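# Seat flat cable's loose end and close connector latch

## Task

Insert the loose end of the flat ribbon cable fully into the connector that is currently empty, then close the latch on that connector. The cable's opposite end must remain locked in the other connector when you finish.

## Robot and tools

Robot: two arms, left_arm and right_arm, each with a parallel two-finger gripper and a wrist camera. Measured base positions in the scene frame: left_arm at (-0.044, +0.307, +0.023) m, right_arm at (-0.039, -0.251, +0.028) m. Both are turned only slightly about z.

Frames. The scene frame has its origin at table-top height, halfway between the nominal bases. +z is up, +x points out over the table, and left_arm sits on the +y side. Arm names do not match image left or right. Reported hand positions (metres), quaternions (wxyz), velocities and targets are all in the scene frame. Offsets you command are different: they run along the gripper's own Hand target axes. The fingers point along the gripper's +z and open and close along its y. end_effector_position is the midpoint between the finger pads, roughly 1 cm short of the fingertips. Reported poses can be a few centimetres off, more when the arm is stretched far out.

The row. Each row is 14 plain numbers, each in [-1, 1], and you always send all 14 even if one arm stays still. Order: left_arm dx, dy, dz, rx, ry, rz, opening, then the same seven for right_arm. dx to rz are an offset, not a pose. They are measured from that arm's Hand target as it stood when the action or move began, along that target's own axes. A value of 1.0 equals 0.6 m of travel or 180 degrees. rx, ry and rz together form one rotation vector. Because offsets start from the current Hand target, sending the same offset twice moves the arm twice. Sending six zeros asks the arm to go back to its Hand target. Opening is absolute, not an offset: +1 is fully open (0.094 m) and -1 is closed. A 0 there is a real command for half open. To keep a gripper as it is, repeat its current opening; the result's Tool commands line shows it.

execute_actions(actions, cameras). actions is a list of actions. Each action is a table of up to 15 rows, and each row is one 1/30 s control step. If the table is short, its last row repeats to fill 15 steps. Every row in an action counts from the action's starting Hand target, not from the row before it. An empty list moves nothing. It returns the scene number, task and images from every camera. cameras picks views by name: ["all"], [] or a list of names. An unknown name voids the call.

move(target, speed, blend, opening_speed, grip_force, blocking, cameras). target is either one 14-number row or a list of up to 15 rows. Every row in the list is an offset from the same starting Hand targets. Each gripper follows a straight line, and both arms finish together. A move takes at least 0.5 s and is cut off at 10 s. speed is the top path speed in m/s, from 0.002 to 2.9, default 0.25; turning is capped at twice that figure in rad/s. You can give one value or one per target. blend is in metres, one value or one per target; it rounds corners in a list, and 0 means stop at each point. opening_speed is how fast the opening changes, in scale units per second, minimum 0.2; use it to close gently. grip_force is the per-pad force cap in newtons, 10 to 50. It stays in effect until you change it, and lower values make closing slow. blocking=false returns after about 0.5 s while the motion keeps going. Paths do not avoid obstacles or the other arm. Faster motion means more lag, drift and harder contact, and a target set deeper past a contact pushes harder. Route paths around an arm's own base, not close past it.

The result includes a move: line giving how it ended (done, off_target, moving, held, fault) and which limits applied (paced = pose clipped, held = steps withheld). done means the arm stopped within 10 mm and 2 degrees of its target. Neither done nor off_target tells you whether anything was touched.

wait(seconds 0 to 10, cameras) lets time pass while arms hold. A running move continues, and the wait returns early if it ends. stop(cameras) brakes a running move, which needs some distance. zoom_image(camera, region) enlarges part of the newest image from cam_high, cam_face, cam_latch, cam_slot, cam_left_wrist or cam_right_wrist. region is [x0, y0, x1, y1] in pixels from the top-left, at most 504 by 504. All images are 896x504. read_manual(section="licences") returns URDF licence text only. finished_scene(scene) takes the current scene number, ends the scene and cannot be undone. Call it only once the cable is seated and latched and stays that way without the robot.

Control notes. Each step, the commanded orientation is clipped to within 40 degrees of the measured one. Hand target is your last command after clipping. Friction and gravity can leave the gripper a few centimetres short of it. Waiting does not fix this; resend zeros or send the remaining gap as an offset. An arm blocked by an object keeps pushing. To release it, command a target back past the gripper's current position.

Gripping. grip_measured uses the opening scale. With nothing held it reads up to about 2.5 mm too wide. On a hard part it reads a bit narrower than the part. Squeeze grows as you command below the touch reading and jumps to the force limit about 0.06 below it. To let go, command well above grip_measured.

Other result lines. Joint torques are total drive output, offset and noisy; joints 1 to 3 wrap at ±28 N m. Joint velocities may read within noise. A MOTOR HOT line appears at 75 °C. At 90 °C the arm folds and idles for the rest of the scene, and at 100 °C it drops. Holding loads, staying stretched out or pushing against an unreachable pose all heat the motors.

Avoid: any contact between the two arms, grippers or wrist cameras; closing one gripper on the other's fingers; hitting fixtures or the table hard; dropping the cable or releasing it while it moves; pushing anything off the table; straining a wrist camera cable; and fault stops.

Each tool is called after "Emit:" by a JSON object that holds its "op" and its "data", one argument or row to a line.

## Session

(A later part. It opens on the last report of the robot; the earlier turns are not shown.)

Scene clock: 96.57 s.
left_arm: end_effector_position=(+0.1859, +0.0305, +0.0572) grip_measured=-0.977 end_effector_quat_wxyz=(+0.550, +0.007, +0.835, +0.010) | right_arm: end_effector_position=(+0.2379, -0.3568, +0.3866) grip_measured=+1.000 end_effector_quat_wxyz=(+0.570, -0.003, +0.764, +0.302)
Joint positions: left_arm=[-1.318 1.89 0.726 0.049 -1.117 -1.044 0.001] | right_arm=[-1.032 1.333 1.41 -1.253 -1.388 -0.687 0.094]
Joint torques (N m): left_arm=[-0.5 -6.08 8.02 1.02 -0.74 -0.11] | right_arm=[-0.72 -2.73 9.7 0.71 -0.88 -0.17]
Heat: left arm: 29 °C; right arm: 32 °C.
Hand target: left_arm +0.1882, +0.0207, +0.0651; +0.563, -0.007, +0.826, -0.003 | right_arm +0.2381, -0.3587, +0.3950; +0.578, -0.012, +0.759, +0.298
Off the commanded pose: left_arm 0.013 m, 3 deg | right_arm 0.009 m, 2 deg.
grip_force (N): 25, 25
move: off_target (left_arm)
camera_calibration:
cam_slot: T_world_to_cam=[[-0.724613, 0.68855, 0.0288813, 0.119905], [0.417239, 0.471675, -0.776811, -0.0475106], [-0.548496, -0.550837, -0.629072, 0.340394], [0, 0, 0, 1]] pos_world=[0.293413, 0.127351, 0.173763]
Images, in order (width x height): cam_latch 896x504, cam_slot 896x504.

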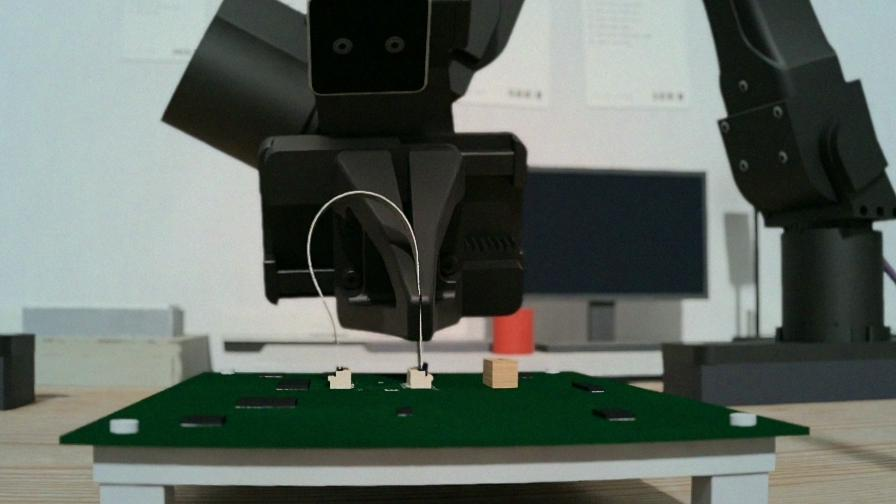

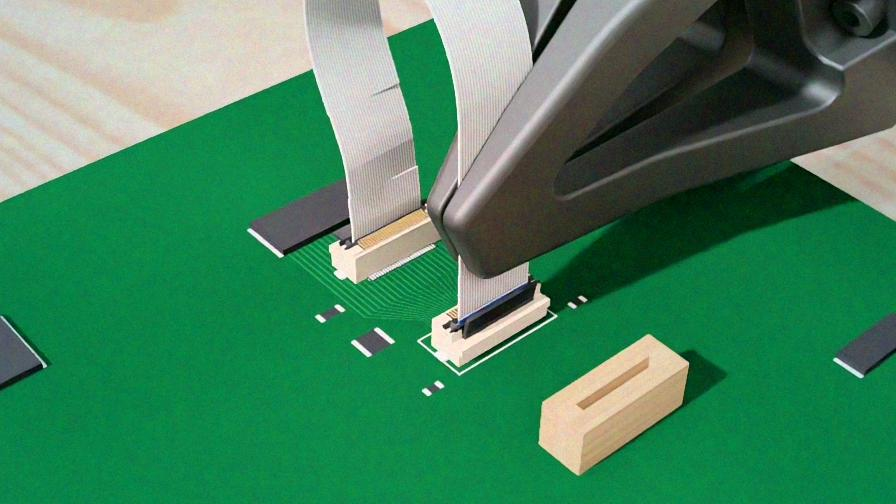

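Emit:
{"op": "move", "data": {
  "target": [0.0019,-0.00016,0.00075,-0.00016,0.0001,0.0004,-1,0,0,0,0,0,0,1],
  "speed": 0.01,
  "cameras": ["cam_latch","cam_slot"]
}}

Emit:
{"op": "zoom_image", "data": {
  "camera": "cam_slot",
  "region": [435, 250, 555, 350]
}}

Emit:
{"op": "zoom_image", "data": {
  "camera": "cam_latch",
  "region": [405, 325, 440, 380]
}}

Scene clock: 97.97 s.
left_arm: end_effector_position=(+0.1856, +0.0302, +0.0561) grip_measured=-0.977 end_effector_quat_wxyz=(+0.551, +0.008, +0.835, +0.010) | right_arm: end_effector_position=(+0.2379, -0.3568, +0.3866) grip_measured=+1.000 end_effector_quat_wxyz=(+0.570, -0.003, +0.764, +0.302)
Joint positions: left_arm=[-1.319 1.894 0.726 0.052 -1.118 -1.044 0.001] | right_arm=[-1.032 1.333 1.41 -1.253 -1.388 -0.687 0.094]
Joint torques (N m): left_arm=[-0.43 -6 8.06 1.03 -0.71 -0.12] | right_arm=[-0.68 -2.71 9.74 0.71 -0.87 -0.15]
Heat: left arm: 29 °C; right arm: 32 °C.
Hand target: left_arm +0.1882, +0.0206, +0.0639; +0.563, -0.007, +0.826, -0.002 | right_arm +0.2381, -0.3587, +0.3950; +0.578, -0.012, +0.759, +0.298
Off the commanded pose: left_arm 0.013 m, 3 deg | right_arm 0.009 m, 2 deg.
grip_force (N): 25, 25
move: off_target (left_arm)
camera_calibration:
cam_slot: T_world_to_cam=[[-0.724613, 0.68855, 0.0288813, 0.119905], [0.417239, 0.471675, -0.776811, -0.0475106], [-0.548496, -0.550837, -0.629072, 0.340394], [0, 0, 0, 1]] pos_world=[0.293413, 0.127351, 0.173763]
Images, in order (width x height): cam_latch 896x504, cam_slot 896x504.

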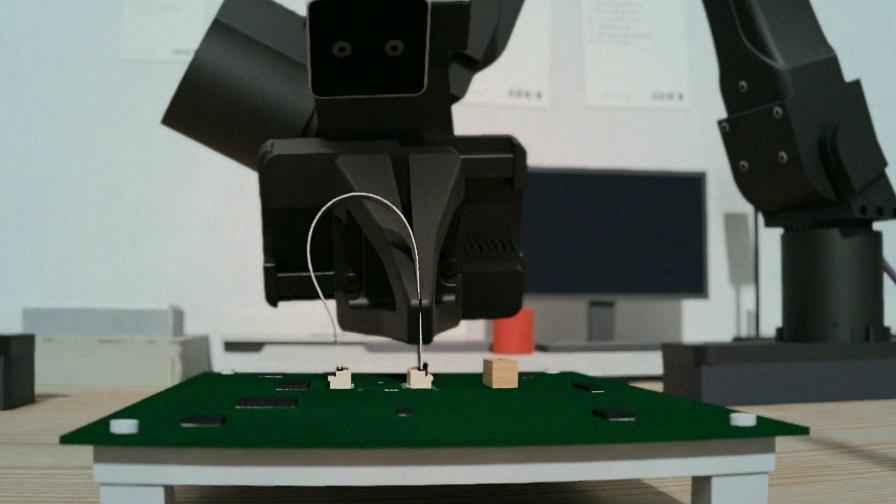

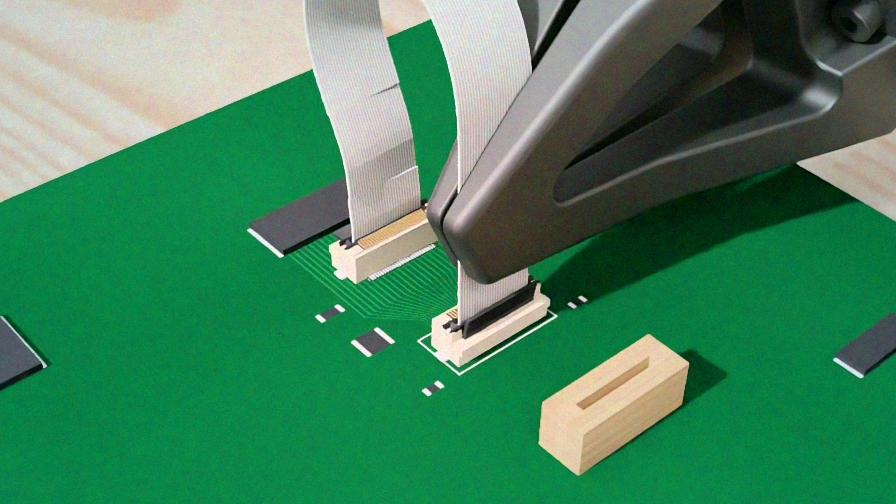

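Scaled by 4.200 from the camera's 896x504 image, which has a finer 1280x720 frame.

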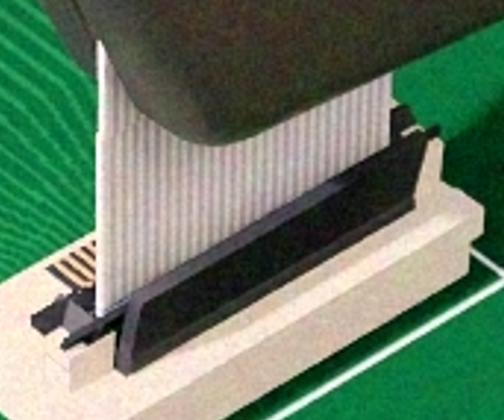

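Scaled by 9.164 from the camera's 896x504 image, which has a finer 1280x720 frame.

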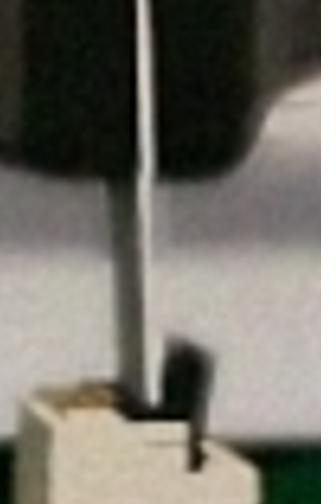

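Emit:
{"op": "zoom_image", "data": {
  "camera": "cam_slot",
  "region": [440, 300, 480, 340]
}}

Emit:
{"op": "move", "data": {
  "target": [0.0019,-0.00016,0.00075,-0.00016,0.0001,0.0004,-1,0,0,0,0,0,0,1],
  "speed": 0.01,
  "cameras": ["cam_latch","cam_slot"]
}}

Emit:
{"op": "zoom_image", "data": {
  "camera": "cam_slot",
  "region": [440, 300, 480, 340]
}}

Emit:
{"op": "zoom_image", "data": {
  "camera": "cam_latch",
  "region": [405, 325, 440, 380]
}}

Scaled by 12.600 from the camera's 896x504 image, which has a finer 1280x720 frame.

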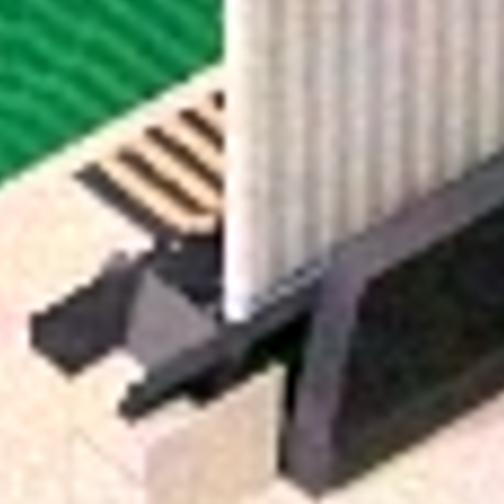

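Scene clock: 99.50 s.
left_arm: end_effector_position=(+0.1859, +0.0303, +0.0560) grip_measured=-0.977 end_effector_quat_wxyz=(+0.552, +0.008, +0.834, +0.011) | right_arm: end_effector_position=(+0.2379, -0.3568, +0.3866) grip_measured=+1.000 end_effector_quat_wxyz=(+0.570, -0.003, +0.764, +0.302)
Joint positions: left_arm=[-1.319 1.898 0.726 0.056 -1.122 -1.044 0.001] | right_arm=[-1.032 1.333 1.41 -1.253 -1.388 -0.687 0.094]
Joint torques (N m): left_arm=[-0.38 -5.93 8.08 1.01 -0.67 -0.12] | right_arm=[-0.7 -2.74 9.74 0.72 -0.88 -0.16]
Heat: left arm: 29 °C; right arm: 32 °C.
Hand target: left_arm +0.1882, +0.0205, +0.0625; +0.563, -0.006, +0.827, -0.001 | right_arm +0.2381, -0.3587, +0.3950; +0.578, -0.012, +0.759, +0.298
Off the commanded pose: left_arm 0.012 m, 3 deg | right_arm 0.009 m, 2 deg.
grip_force (N): 25, 25
move: off_target (left_arm)
camera_calibration:
cam_slot: T_world_to_cam=[[-0.724613, 0.68855, 0.0288813, 0.119905], [0.417239, 0.471675, -0.776811, -0.0475106], [-0.548496, -0.550837, -0.629072, 0.340394], [0, 0, 0, 1]] pos_world=[0.293413, 0.127351, 0.173763]
Images, in order (width x height): cam_latch 896x504, cam_slot 896x504.

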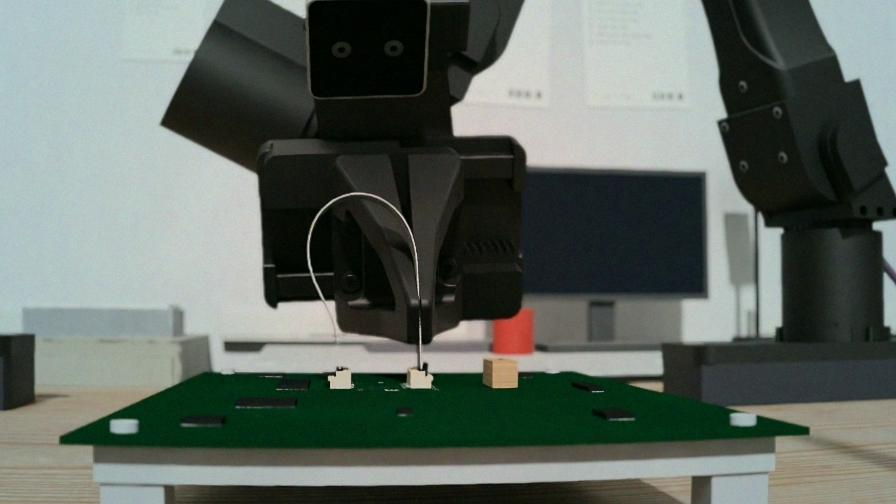

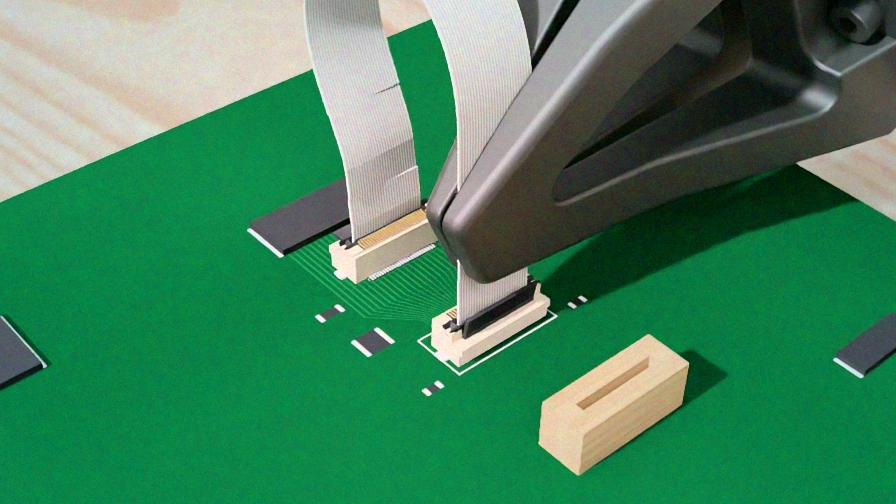

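Scaled by 12.600 from the camera's 896x504 image, which has a finer 1280x720 frame.

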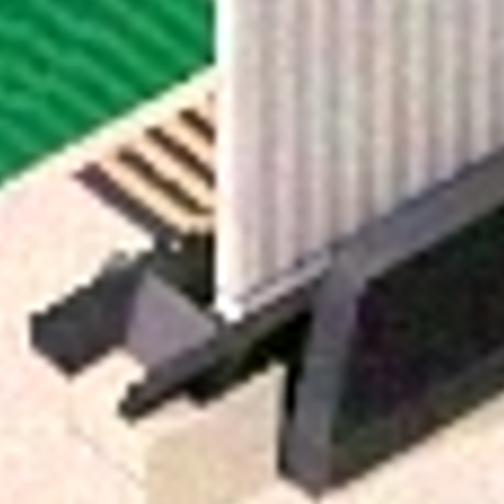

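Scaled by 9.164 from the camera's 896x504 image, which has a finer 1280x720 frame.

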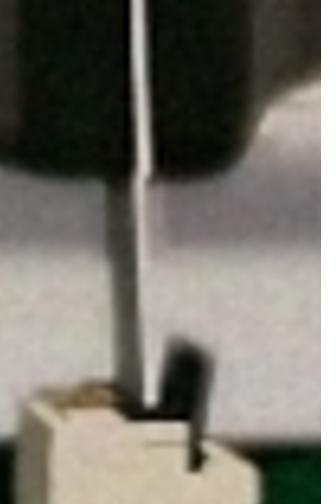

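Emit:
{"op": "zoom_image", "data": {
  "camera": "cam_slot",
  "region": [505, 260, 545, 300]
}}

Emit:
{"op": "zoom_image", "data": {
  "camera": "cam_slot",
  "region": [455, 285, 505, 335]
}}

Scaled by 12.600 from the camera's 896x504 image, which has a finer 1280x720 frame.

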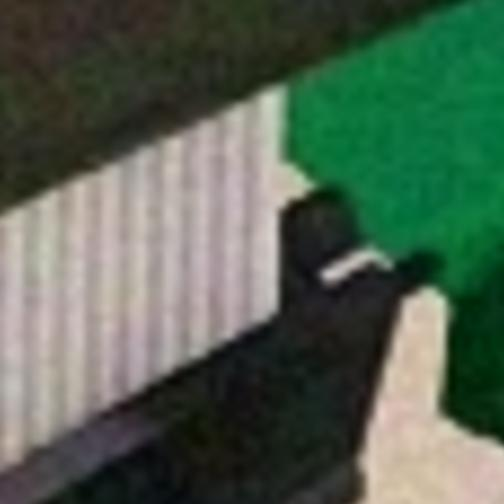

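Scaled by 10.080 from the camera's 896x504 image, which has a finer 1280x720 frame.

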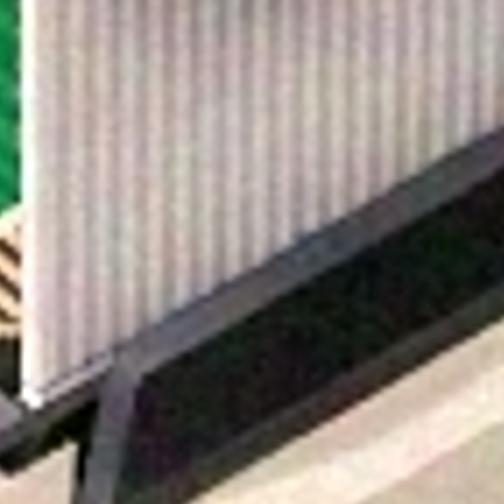

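Emit:
{"op": "move", "data": {
  "target": [0.00614,0.0007,0.00053,0.00095,0.00388,0.00333,-1,0,0,0,0,0,0,1],
  "speed": 0.01,
  "cameras": ["cam_latch","cam_slot"]
}}

Emit:
{"op": "zoom_image", "data": {
  "camera": "cam_slot",
  "region": [455, 285, 505, 335]
}}

Emit:
{"op": "zoom_image", "data": {
  "camera": "cam_latch",
  "region": [405, 325, 440, 380]
}}

Scene clock: 103.23 s.
left_arm: end_effector_position=(+0.1859, +0.0303, +0.0560) grip_measured=-0.977 end_effector_quat_wxyz=(+0.552, +0.008, +0.834, +0.011) | right_arm: end_effector_position=(+0.2379, -0.3568, +0.3866) grip_measured=+1.000 end_effector_quat_wxyz=(+0.570, -0.003, +0.764, +0.302)
Joint positions: left_arm=[-1.319 1.898 0.726 0.056 -1.122 -1.044 0.001] | right_arm=[-1.032 1.333 1.41 -1.253 -1.388 -0.687 0.094]
Joint torques (N m): left_arm=[-0.43 -5.7 7.8 0.99 -0.55 -0.08] | right_arm=[-0.68 -2.74 9.74 0.72 -0.88 -0.16]
Heat: left arm: 29 °C; right arm: 32 °C.
Hand target: left_arm +0.1871, +0.0208, +0.0590; +0.558, -0.001, +0.830, +0.000 | right_arm +0.2381, -0.3587, +0.3950; +0.578, -0.012, +0.759, +0.298
Off the commanded pose: left_arm 0.010 m, 2 deg | right_arm 0.009 m, 2 deg.
grip_force (N): 25, 25
move: done
camera_calibration:
cam_slot: T_world_to_cam=[[-0.724613, 0.68855, 0.0288813, 0.119905], [0.417239, 0.471675, -0.776811, -0.0475106], [-0.548496, -0.550837, -0.629072, 0.340394], [0, 0, 0, 1]] pos_world=[0.293413, 0.127351, 0.173763]
Images, in order (width x height): cam_latch 896x504, cam_slot 896x504.

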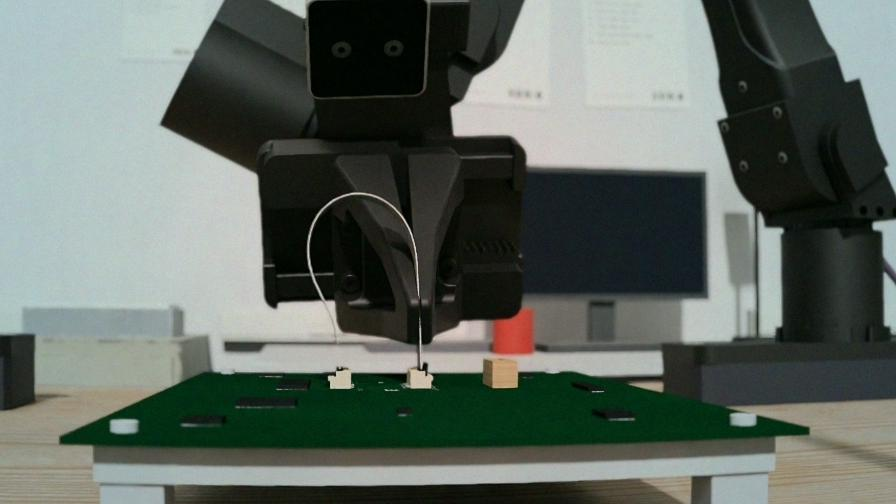

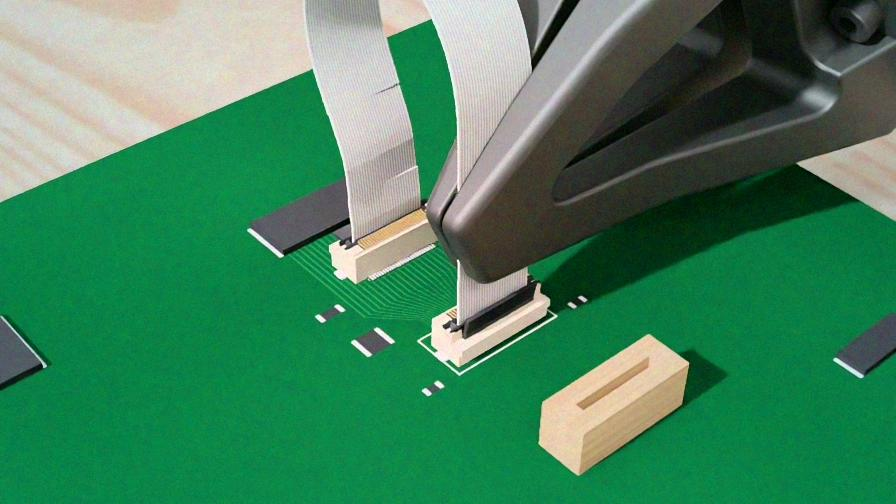

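Scaled by 10.080 from the camera's 896x504 image, which has a finer 1280x720 frame.

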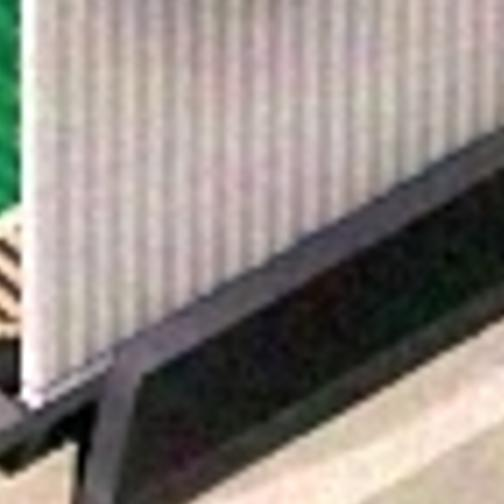

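Scaled by 9.164 from the camera's 896x504 image, which has a finer 1280x720 frame.

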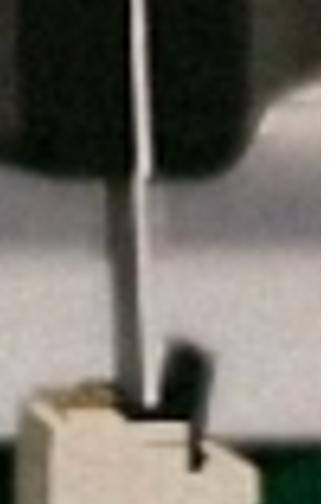

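Emit:
{"op": "move", "data": {
  "target": [0.00614,0.0007,0.00053,0.00095,0.00388,0.00333,-1,0,0,0,0,0,0,1],
  "speed": 0.01,
  "cameras": ["cam_latch","cam_slot"]
}}

Emit:
{"op": "zoom_image", "data": {
  "camera": "cam_slot",
  "region": [440, 285, 490, 335]
}}

Emit:
{"op": "zoom_image", "data": {
  "camera": "cam_latch",
  "region": [405, 325, 440, 380]
}}

Scene clock: 104.87 s.
left_arm: end_effector_position=(+0.1859, +0.0303, +0.0557) grip_measured=-0.977 end_effector_quat_wxyz=(+0.553, +0.007, +0.833, +0.011) | right_arm: end_effector_position=(+0.2379, -0.3568, +0.3866) grip_measured=+1.000 end_effector_quat_wxyz=(+0.570, -0.003, +0.764, +0.302)
Joint positions: left_arm=[-1.319 1.9 0.726 0.058 -1.122 -1.044 0.001] | right_arm=[-1.032 1.333 1.41 -1.253 -1.388 -0.687 0.094]
Joint torques (N m): left_arm=[-0.4 -5.57 7.47 0.95 -0.41 -0.06] | right_arm=[-0.66 -2.74 9.76 0.74 -0.88 -0.17]
Heat: left arm: 29 °C; right arm: 32 °C.
Hand target: left_arm +0.1860, +0.0213, +0.0554; +0.553, +0.004, +0.833, +0.002 | right_arm +0.2381, -0.3587, +0.3950; +0.578, -0.012, +0.759, +0.298
Off the commanded pose: left_arm 0.009 m, 1 deg | right_arm 0.009 m, 2 deg.
grip_force (N): 25, 25
move: done
camera_calibration:
cam_slot: T_world_to_cam=[[-0.724613, 0.68855, 0.0288813, 0.119905], [0.417239, 0.471675, -0.776811, -0.0475106], [-0.548496, -0.550837, -0.629072, 0.340394], [0, 0, 0, 1]] pos_world=[0.293413, 0.127351, 0.173763]
Images, in order (width x height): cam_latch 896x504, cam_slot 896x504.

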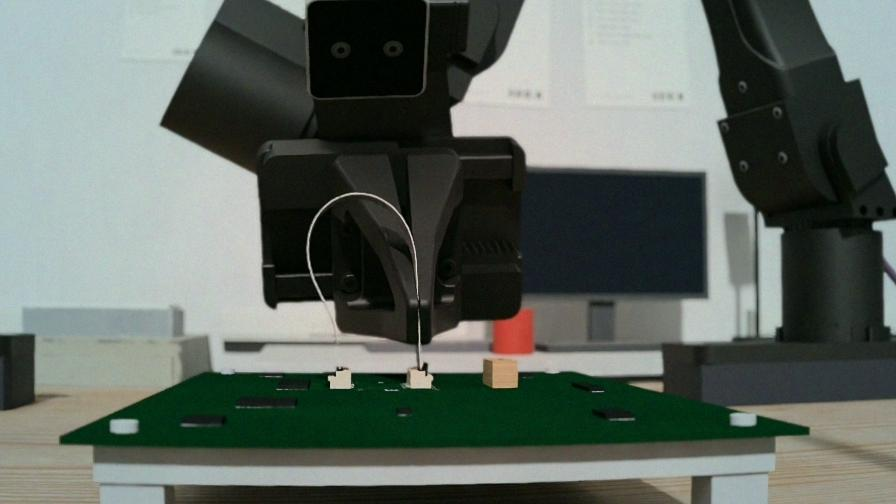

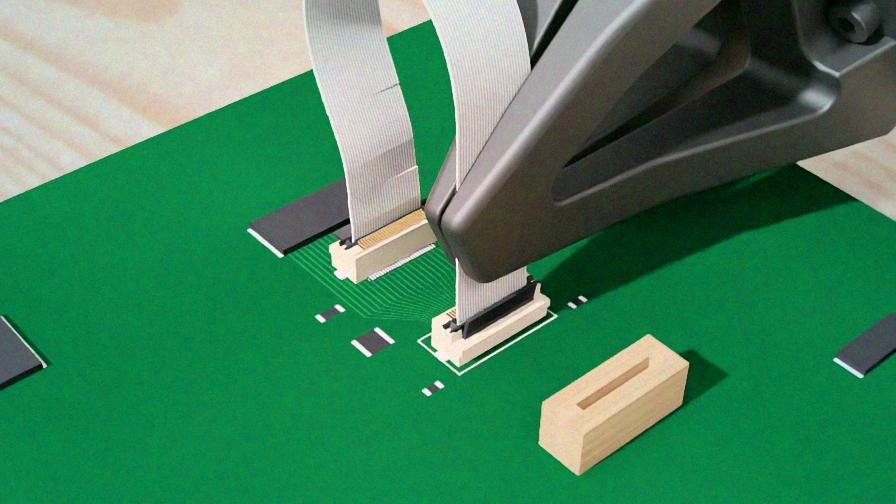

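Scaled by 10.080 from the camera's 896x504 image, which has a finer 1280x720 frame.

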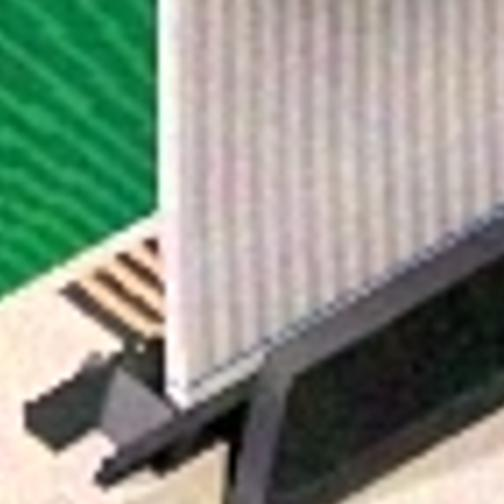

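Scaled by 9.164 from the camera's 896x504 image, which has a finer 1280x720 frame.

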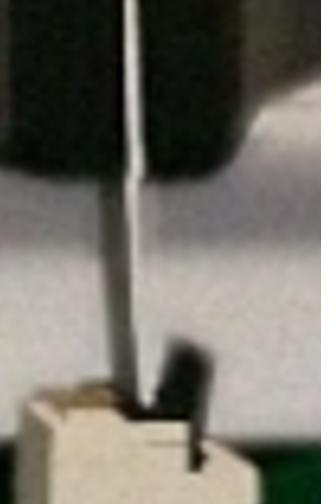

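Emit:
{"op": "move", "data": {
  "target": [-0.0154,-0.0018,-0.0013,-0.0024,-0.0097,-0.0083,-1,0,0,0,0,0,0,1],
  "speed": 0.01,
  "cameras": []
}}

Emit:
{"op": "move", "data": {
  "target": [0,0,0,0,0,0,-0.93,0,0,0,0,0,0,1],
  "speed": 0.01,
  "opening_speed": 0.2,
  "cameras": ["cam_latch","cam_slot"]
}}

Emit:
{"op": "zoom_image", "data": {
  "camera": "cam_slot",
  "region": [435, 250, 555, 350]
}}

Emit:
{"op": "zoom_image", "data": {
  "camera": "cam_latch",
  "region": [395, 315, 445, 385]
}}

Scene clock: 109.63 s.
left_arm: end_effector_position=(+0.1861, +0.0304, +0.0560) grip_measured=-0.977 end_effector_quat_wxyz=(+0.553, +0.007, +0.833, +0.011) | right_arm: end_effector_position=(+0.2379, -0.3568, +0.3866) grip_measured=+1.000 end_effector_quat_wxyz=(+0.570, -0.003, +0.764, +0.302)
Joint positions: left_arm=[-1.319 1.9 0.726 0.059 -1.125 -1.044 0.001] | right_arm=[-1.032 1.333 1.41 -1.253 -1.388 -0.687 0.094]
Joint torques (N m): left_arm=[-0.38 -6.16 8.25 1.01 -0.71 -0.12] | right_arm=[-0.68 -2.73 9.78 0.72 -0.87 -0.16]
Heat: left arm: 29 °C; right arm: 32 °C.
Hand target: left_arm +0.1889, +0.0201, +0.0643; +0.565, -0.009, +0.825, -0.002 | right_arm +0.2381, -0.3587, +0.3950; +0.578, -0.012, +0.759, +0.298
Off the commanded pose: left_arm 0.013 m, 3 deg | right_arm 0.009 m, 2 deg.
grip_force (N): 25, 25
move: off_target (left_arm)
No camera images: "cameras" was empty.

Scene clock: 110.20 s.
left_arm: end_effector_position=(+0.1861, +0.0304, +0.0560) grip_measured=-0.933 end_effector_quat_wxyz=(+0.553, +0.007, +0.833, +0.011) | right_arm: end_effector_position=(+0.2379, -0.3568, +0.3866) grip_measured=+1.000 end_effector_quat_wxyz=(+0.570, -0.003, +0.764, +0.302)
Joint positions: left_arm=[-1.319 1.9 0.726 0.059 -1.125 -1.044 0.003] | right_arm=[-1.032 1.333 1.41 -1.253 -1.388 -0.687 0.094]
Joint torques (N m): left_arm=[-0.36 -6.17 8.2 1 -0.71 -0.12] | right_arm=[-0.65 -2.7 9.76 0.73 -0.88 -0.15]
Heat: left arm: 29 °C; right arm: 32 °C.
Hand target: left_arm +0.1889, +0.0201, +0.0643; +0.565, -0.009, +0.825, -0.002 | right_arm +0.2381, -0.3587, +0.3950; +0.578, -0.012, +0.759, +0.298
Off the commanded pose: left_arm 0.014 m, 3 deg | right_arm 0.009 m, 2 deg.
grip_force (N): 25, 25
move: off_target (left_arm)
camera_calibration:
cam_slot: T_world_to_cam=[[-0.724613, 0.68855, 0.0288813, 0.119905], [0.417239, 0.471675, -0.776811, -0.0475106], [-0.548496, -0.550837, -0.629072, 0.340394], [0, 0, 0, 1]] pos_world=[0.293413, 0.127351, 0.173763]
Images, in order (width x height): cam_latch 896x504, cam_slot 896x504.

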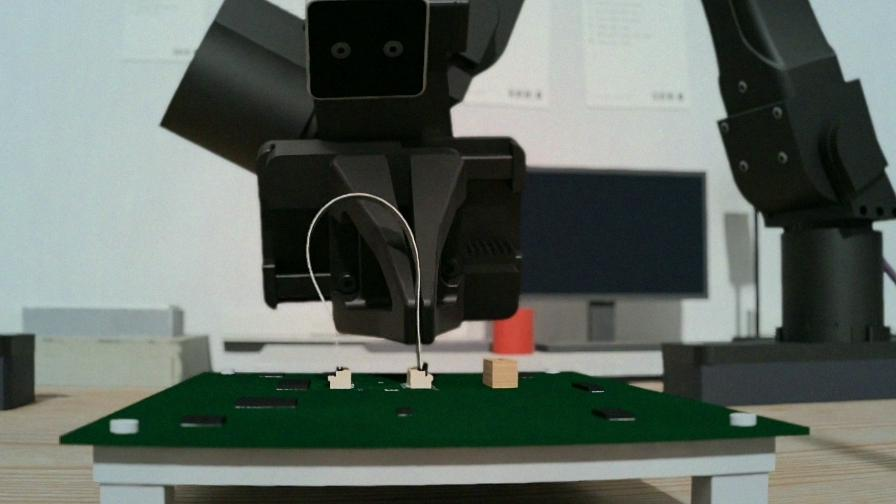

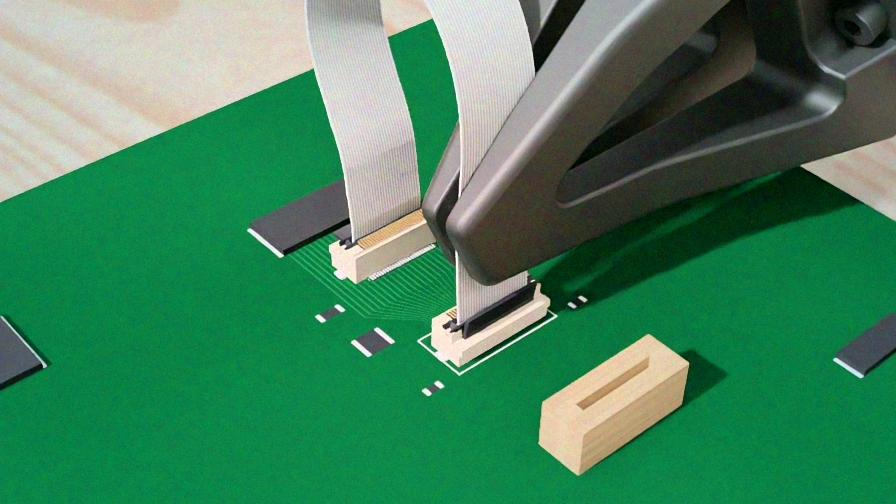

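Scaled by 4.200 from the camera's 896x504 image, which has a finer 1280x720 frame.

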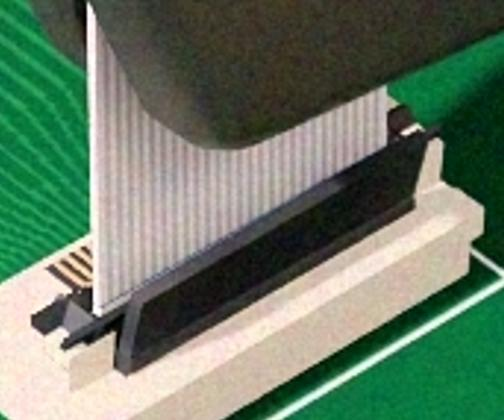

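Scaled by 7.200 from the camera's 896x504 image, which has a finer 1280x720 frame.

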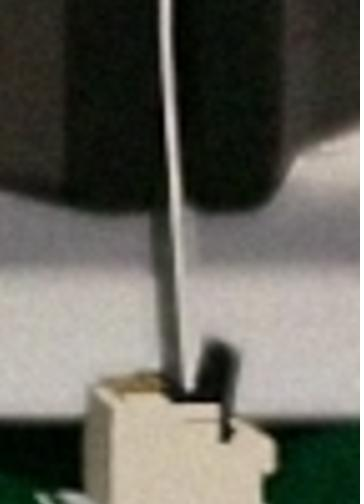

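Emit:
{"op": "move", "data": {
  "target": [0.00597,-0.00078,0.00239,-0.00038,0.00024,0.00098,-0.93,0,0,0,0,0,0,1],
  "speed": 0.01,
  "cameras": ["cam_latch","cam_slot"]
}}

Emit:
{"op": "zoom_image", "data": {
  "camera": "cam_slot",
  "region": [435, 250, 555, 350]
}}

Emit:
{"op": "zoom_image", "data": {
  "camera": "cam_latch",
  "region": [395, 315, 445, 385]
}}

Scene clock: 113.20 s.
left_arm: end_effector_position=(+0.1866, +0.0293, +0.0539) grip_measured=-0.933 end_effector_quat_wxyz=(+0.554, +0.007, +0.832, +0.013) | right_arm: end_effector_position=(+0.2379, -0.3568, +0.3866) grip_measured=+1.000 end_effector_quat_wxyz=(+0.570, -0.003, +0.764, +0.302)
Joint positions: left_arm=[-1.319 1.913 0.732 0.064 -1.127 -1.045 0.003] | right_arm=[-1.032 1.333 1.41 -1.253 -1.388 -0.687 0.094]
Joint torques (N m): left_arm=[-0.39 -6.05 7.79 1.04 -0.68 -0.12] | right_arm=[-0.69 -2.69 9.76 0.73 -0.87 -0.17]
Heat: left arm: 29 °C; right arm: 32 °C.
Hand target: left_arm +0.1889, +0.0196, +0.0605; +0.565, -0.008, +0.825, -0.001 | right_arm +0.2381, -0.3587, +0.3950; +0.578, -0.012, +0.759, +0.298
Off the commanded pose: left_arm 0.012 m, 3 deg | right_arm 0.009 m, 2 deg.
grip_force (N): 25, 25
move: off_target (left_arm)
camera_calibration:
cam_slot: T_world_to_cam=[[-0.724613, 0.68855, 0.0288813, 0.119905], [0.417239, 0.471675, -0.776811, -0.0475106], [-0.548496, -0.550837, -0.629072, 0.340394], [0, 0, 0, 1]] pos_world=[0.293413, 0.127351, 0.173763]
Images, in order (width x height): cam_latch 896x504, cam_slot 896x504.

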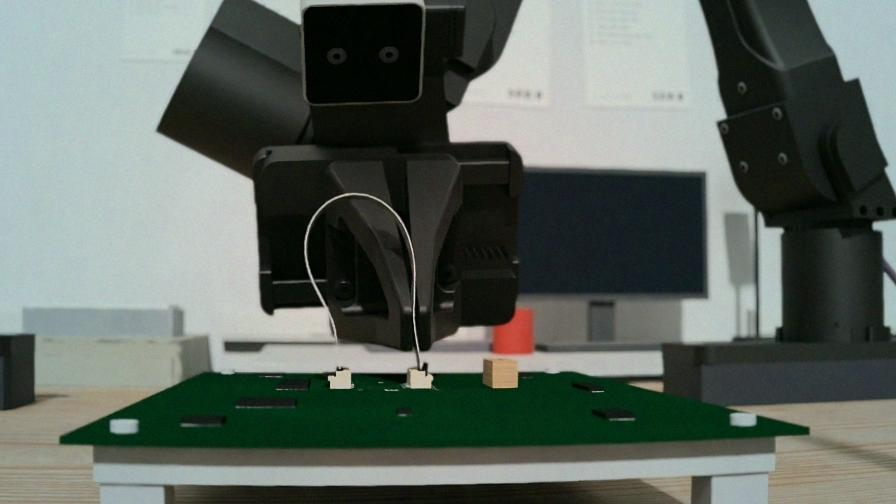

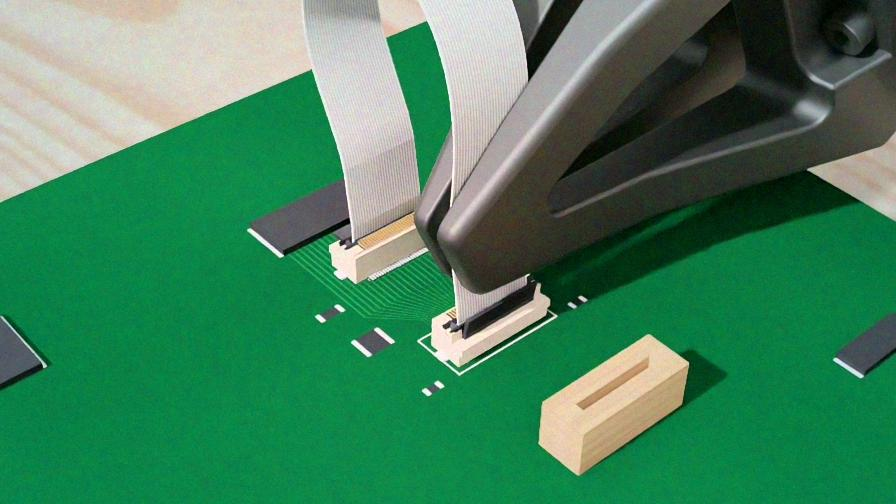

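Scaled by 4.200 from the camera's 896x504 image, which has a finer 1280x720 frame.

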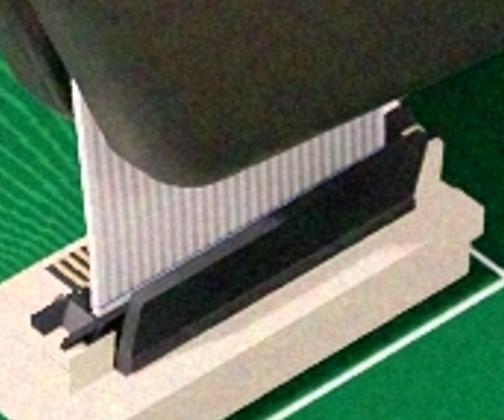

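Scaled by 7.200 from the camera's 896x504 image, which has a finer 1280x720 frame.

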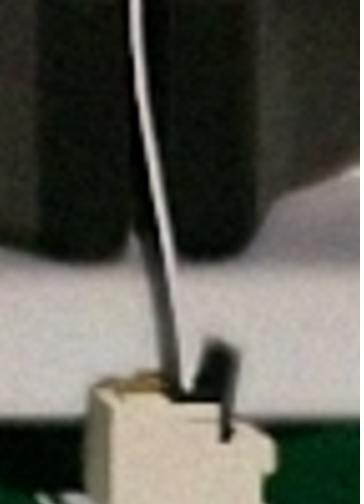

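Emit:
{"op": "move", "data": {
  "target": [0.0040,-0.0002,0.0016,-0.0004,0.0002,0.0010,-0.93,0,0,0,0,0,0,1],
  "speed": 0.01,
  "cameras": ["cam_latch","cam_slot"]
}}

Emit:
{"op": "zoom_image", "data": {
  "camera": "cam_slot",
  "region": [435, 250, 555, 350]
}}

Emit:
{"op": "zoom_image", "data": {
  "camera": "cam_latch",
  "region": [395, 315, 445, 385]
}}

Scene clock: 114.87 s.
left_arm: end_effector_position=(+0.1866, +0.0295, +0.0513) grip_measured=-0.933 end_effector_quat_wxyz=(+0.554, +0.008, +0.832, +0.015) | right_arm: end_effector_position=(+0.2379, -0.3568, +0.3866) grip_measured=+1.000 end_effector_quat_wxyz=(+0.570, -0.003, +0.764, +0.302)
Joint positions: left_arm=[-1.319 1.924 0.732 0.071 -1.129 -1.045 0.003] | right_arm=[-1.032 1.333 1.41 -1.253 -1.388 -0.687 0.094]
Joint torques (N m): left_arm=[-0.39 -6.15 7.82 1.04 -0.67 -0.12] | right_arm=[-0.65 -2.7 9.77 0.72 -0.89 -0.16]
Heat: left arm: 29 °C; right arm: 32 °C.
Hand target: left_arm +0.1890, +0.0195, +0.0579; +0.565, -0.007, +0.825, +0.001 | right_arm +0.2381, -0.3587, +0.3950; +0.578, -0.012, +0.759, +0.298
Off the commanded pose: left_arm 0.012 m, 3 deg | right_arm 0.009 m, 2 deg.
grip_force (N): 25, 25
move: off_target (left_arm)
camera_calibration:
cam_slot: T_world_to_cam=[[-0.724613, 0.68855, 0.0288813, 0.119905], [0.417239, 0.471675, -0.776811, -0.0475106], [-0.548496, -0.550837, -0.629072, 0.340394], [0, 0, 0, 1]] pos_world=[0.293413, 0.127351, 0.173763]
Images, in order (width x height): cam_latch 896x504, cam_slot 896x504.

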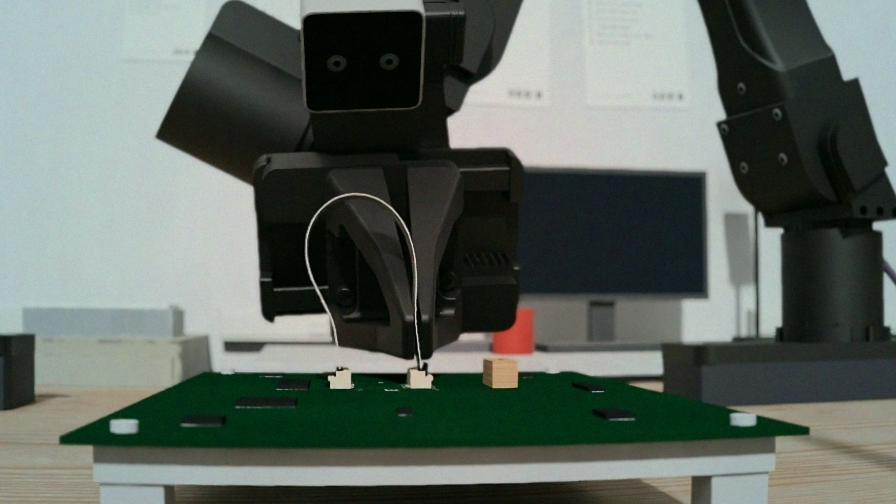

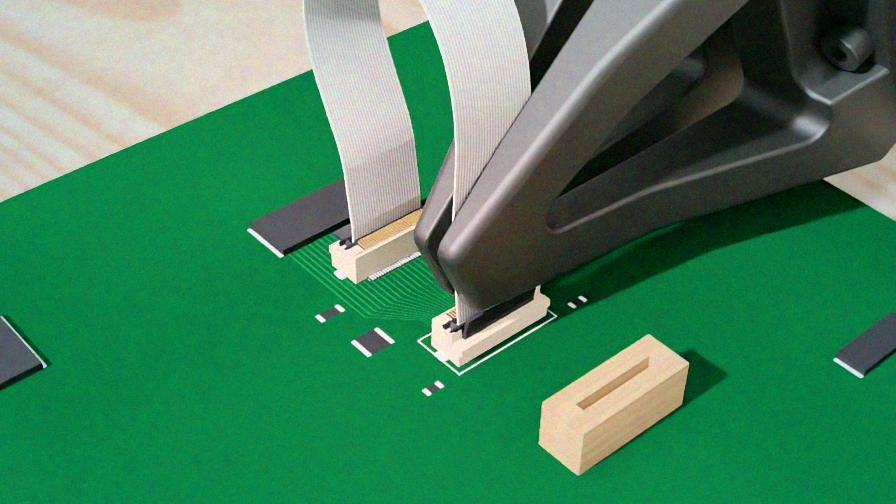

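Scaled by 4.200 from the camera's 896x504 image, which has a finer 1280x720 frame.

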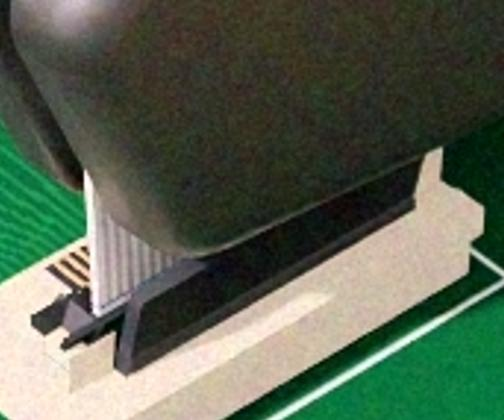

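Scaled by 7.200 from the camera's 896x504 image, which has a finer 1280x720 frame.

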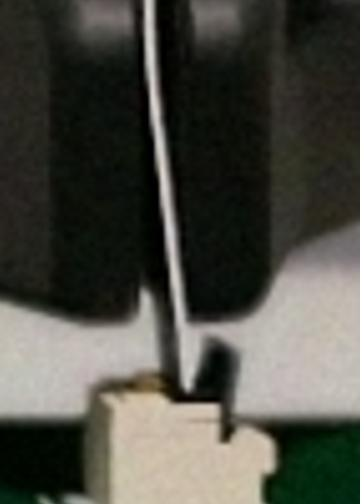

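Emit:
{"op": "move", "data": {
  "target": [0.0032,-0.0003,0.0013,-0.0003,0.0002,0.0008,-0.93,0,0,0,0,0,0,1],
  "speed": 0.01,
  "cameras": ["cam_latch","cam_slot"]
}}

Emit:
{"op": "zoom_image", "data": {
  "camera": "cam_slot",
  "region": [435, 250, 555, 350]
}}

Emit:
{"op": "zoom_image", "data": {
  "camera": "cam_latch",
  "region": [395, 315, 445, 385]
}}

Scene clock: 116.27 s.
left_arm: end_effector_position=(+0.1869, +0.0297, +0.0504) grip_measured=-0.933 end_effector_quat_wxyz=(+0.556, +0.007, +0.831, +0.016) | right_arm: end_effector_position=(+0.2379, -0.3568, +0.3866) grip_measured=+1.000 end_effector_quat_wxyz=(+0.570, -0.003, +0.764, +0.302)
Joint positions: left_arm=[-1.319 1.93 0.732 0.076 -1.133 -1.045 0.003] | right_arm=[-1.032 1.333 1.41 -1.253 -1.388 -0.687 0.094]
Joint torques (N m): left_arm=[-0.36 -6.06 7.9 1.05 -0.6 -0.11] | right_arm=[-0.68 -2.73 9.77 0.72 -0.88 -0.15]
Heat: left arm: 29 °C; right arm: 32 °C.
Hand target: left_arm +0.1890, +0.0193, +0.0558; +0.565, -0.006, +0.825, +0.002 | right_arm +0.2381, -0.3587, +0.3950; +0.578, -0.012, +0.759, +0.298
Off the commanded pose: left_arm 0.012 m, 3 deg | right_arm 0.009 m, 2 deg.
grip_force (N): 25, 25
move: off_target (left_arm)
camera_calibration:
cam_slot: T_world_to_cam=[[-0.724613, 0.68855, 0.0288813, 0.119905], [0.417239, 0.471675, -0.776811, -0.0475106], [-0.548496, -0.550837, -0.629072, 0.340394], [0, 0, 0, 1]] pos_world=[0.293413, 0.127351, 0.173763]
Images, in order (width x height): cam_latch 896x504, cam_slot 896x504.

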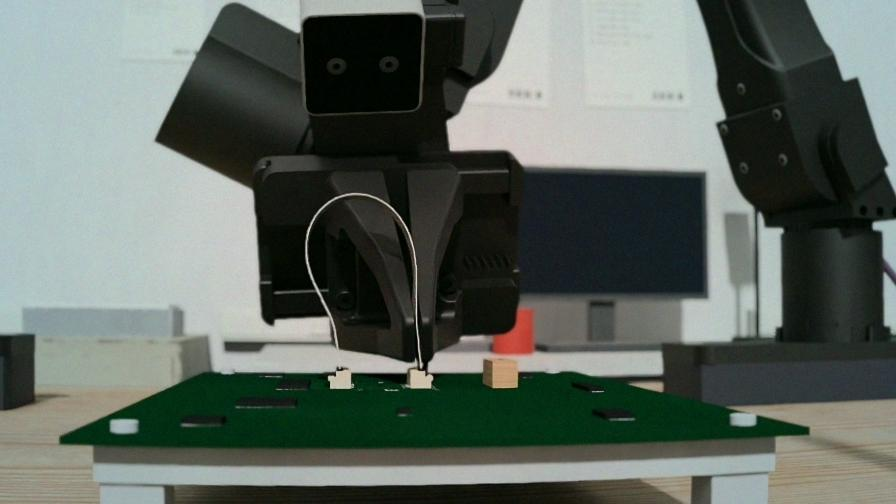

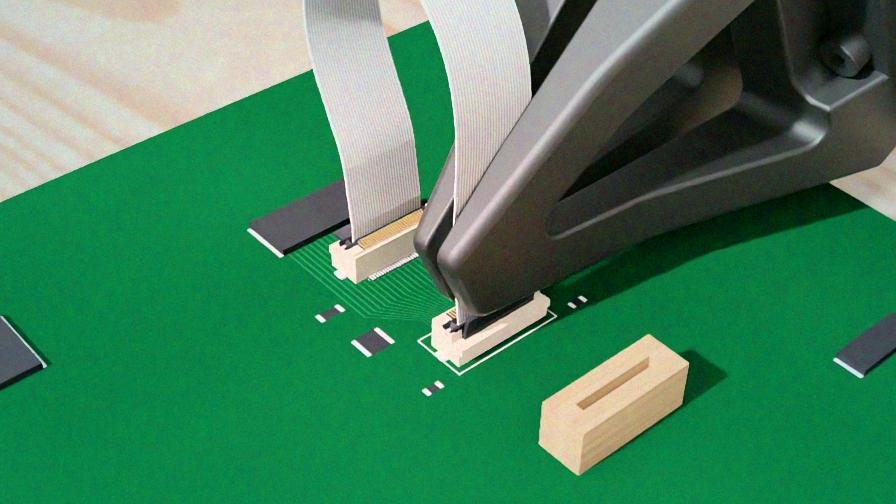

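Scaled by 4.200 from the camera's 896x504 image, which has a finer 1280x720 frame.

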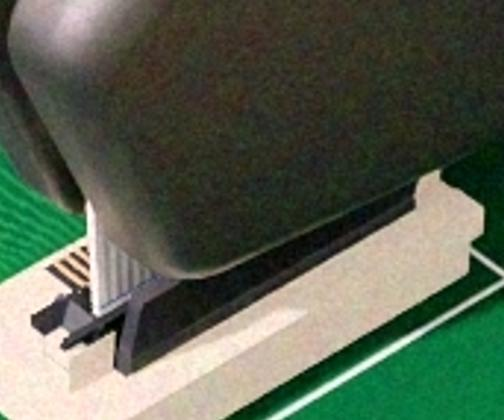

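Scaled by 7.200 from the camera's 896x504 image, which has a finer 1280x720 frame.

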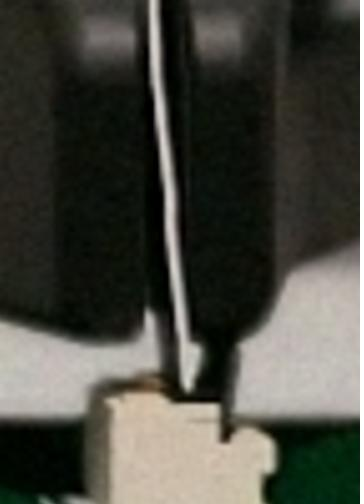

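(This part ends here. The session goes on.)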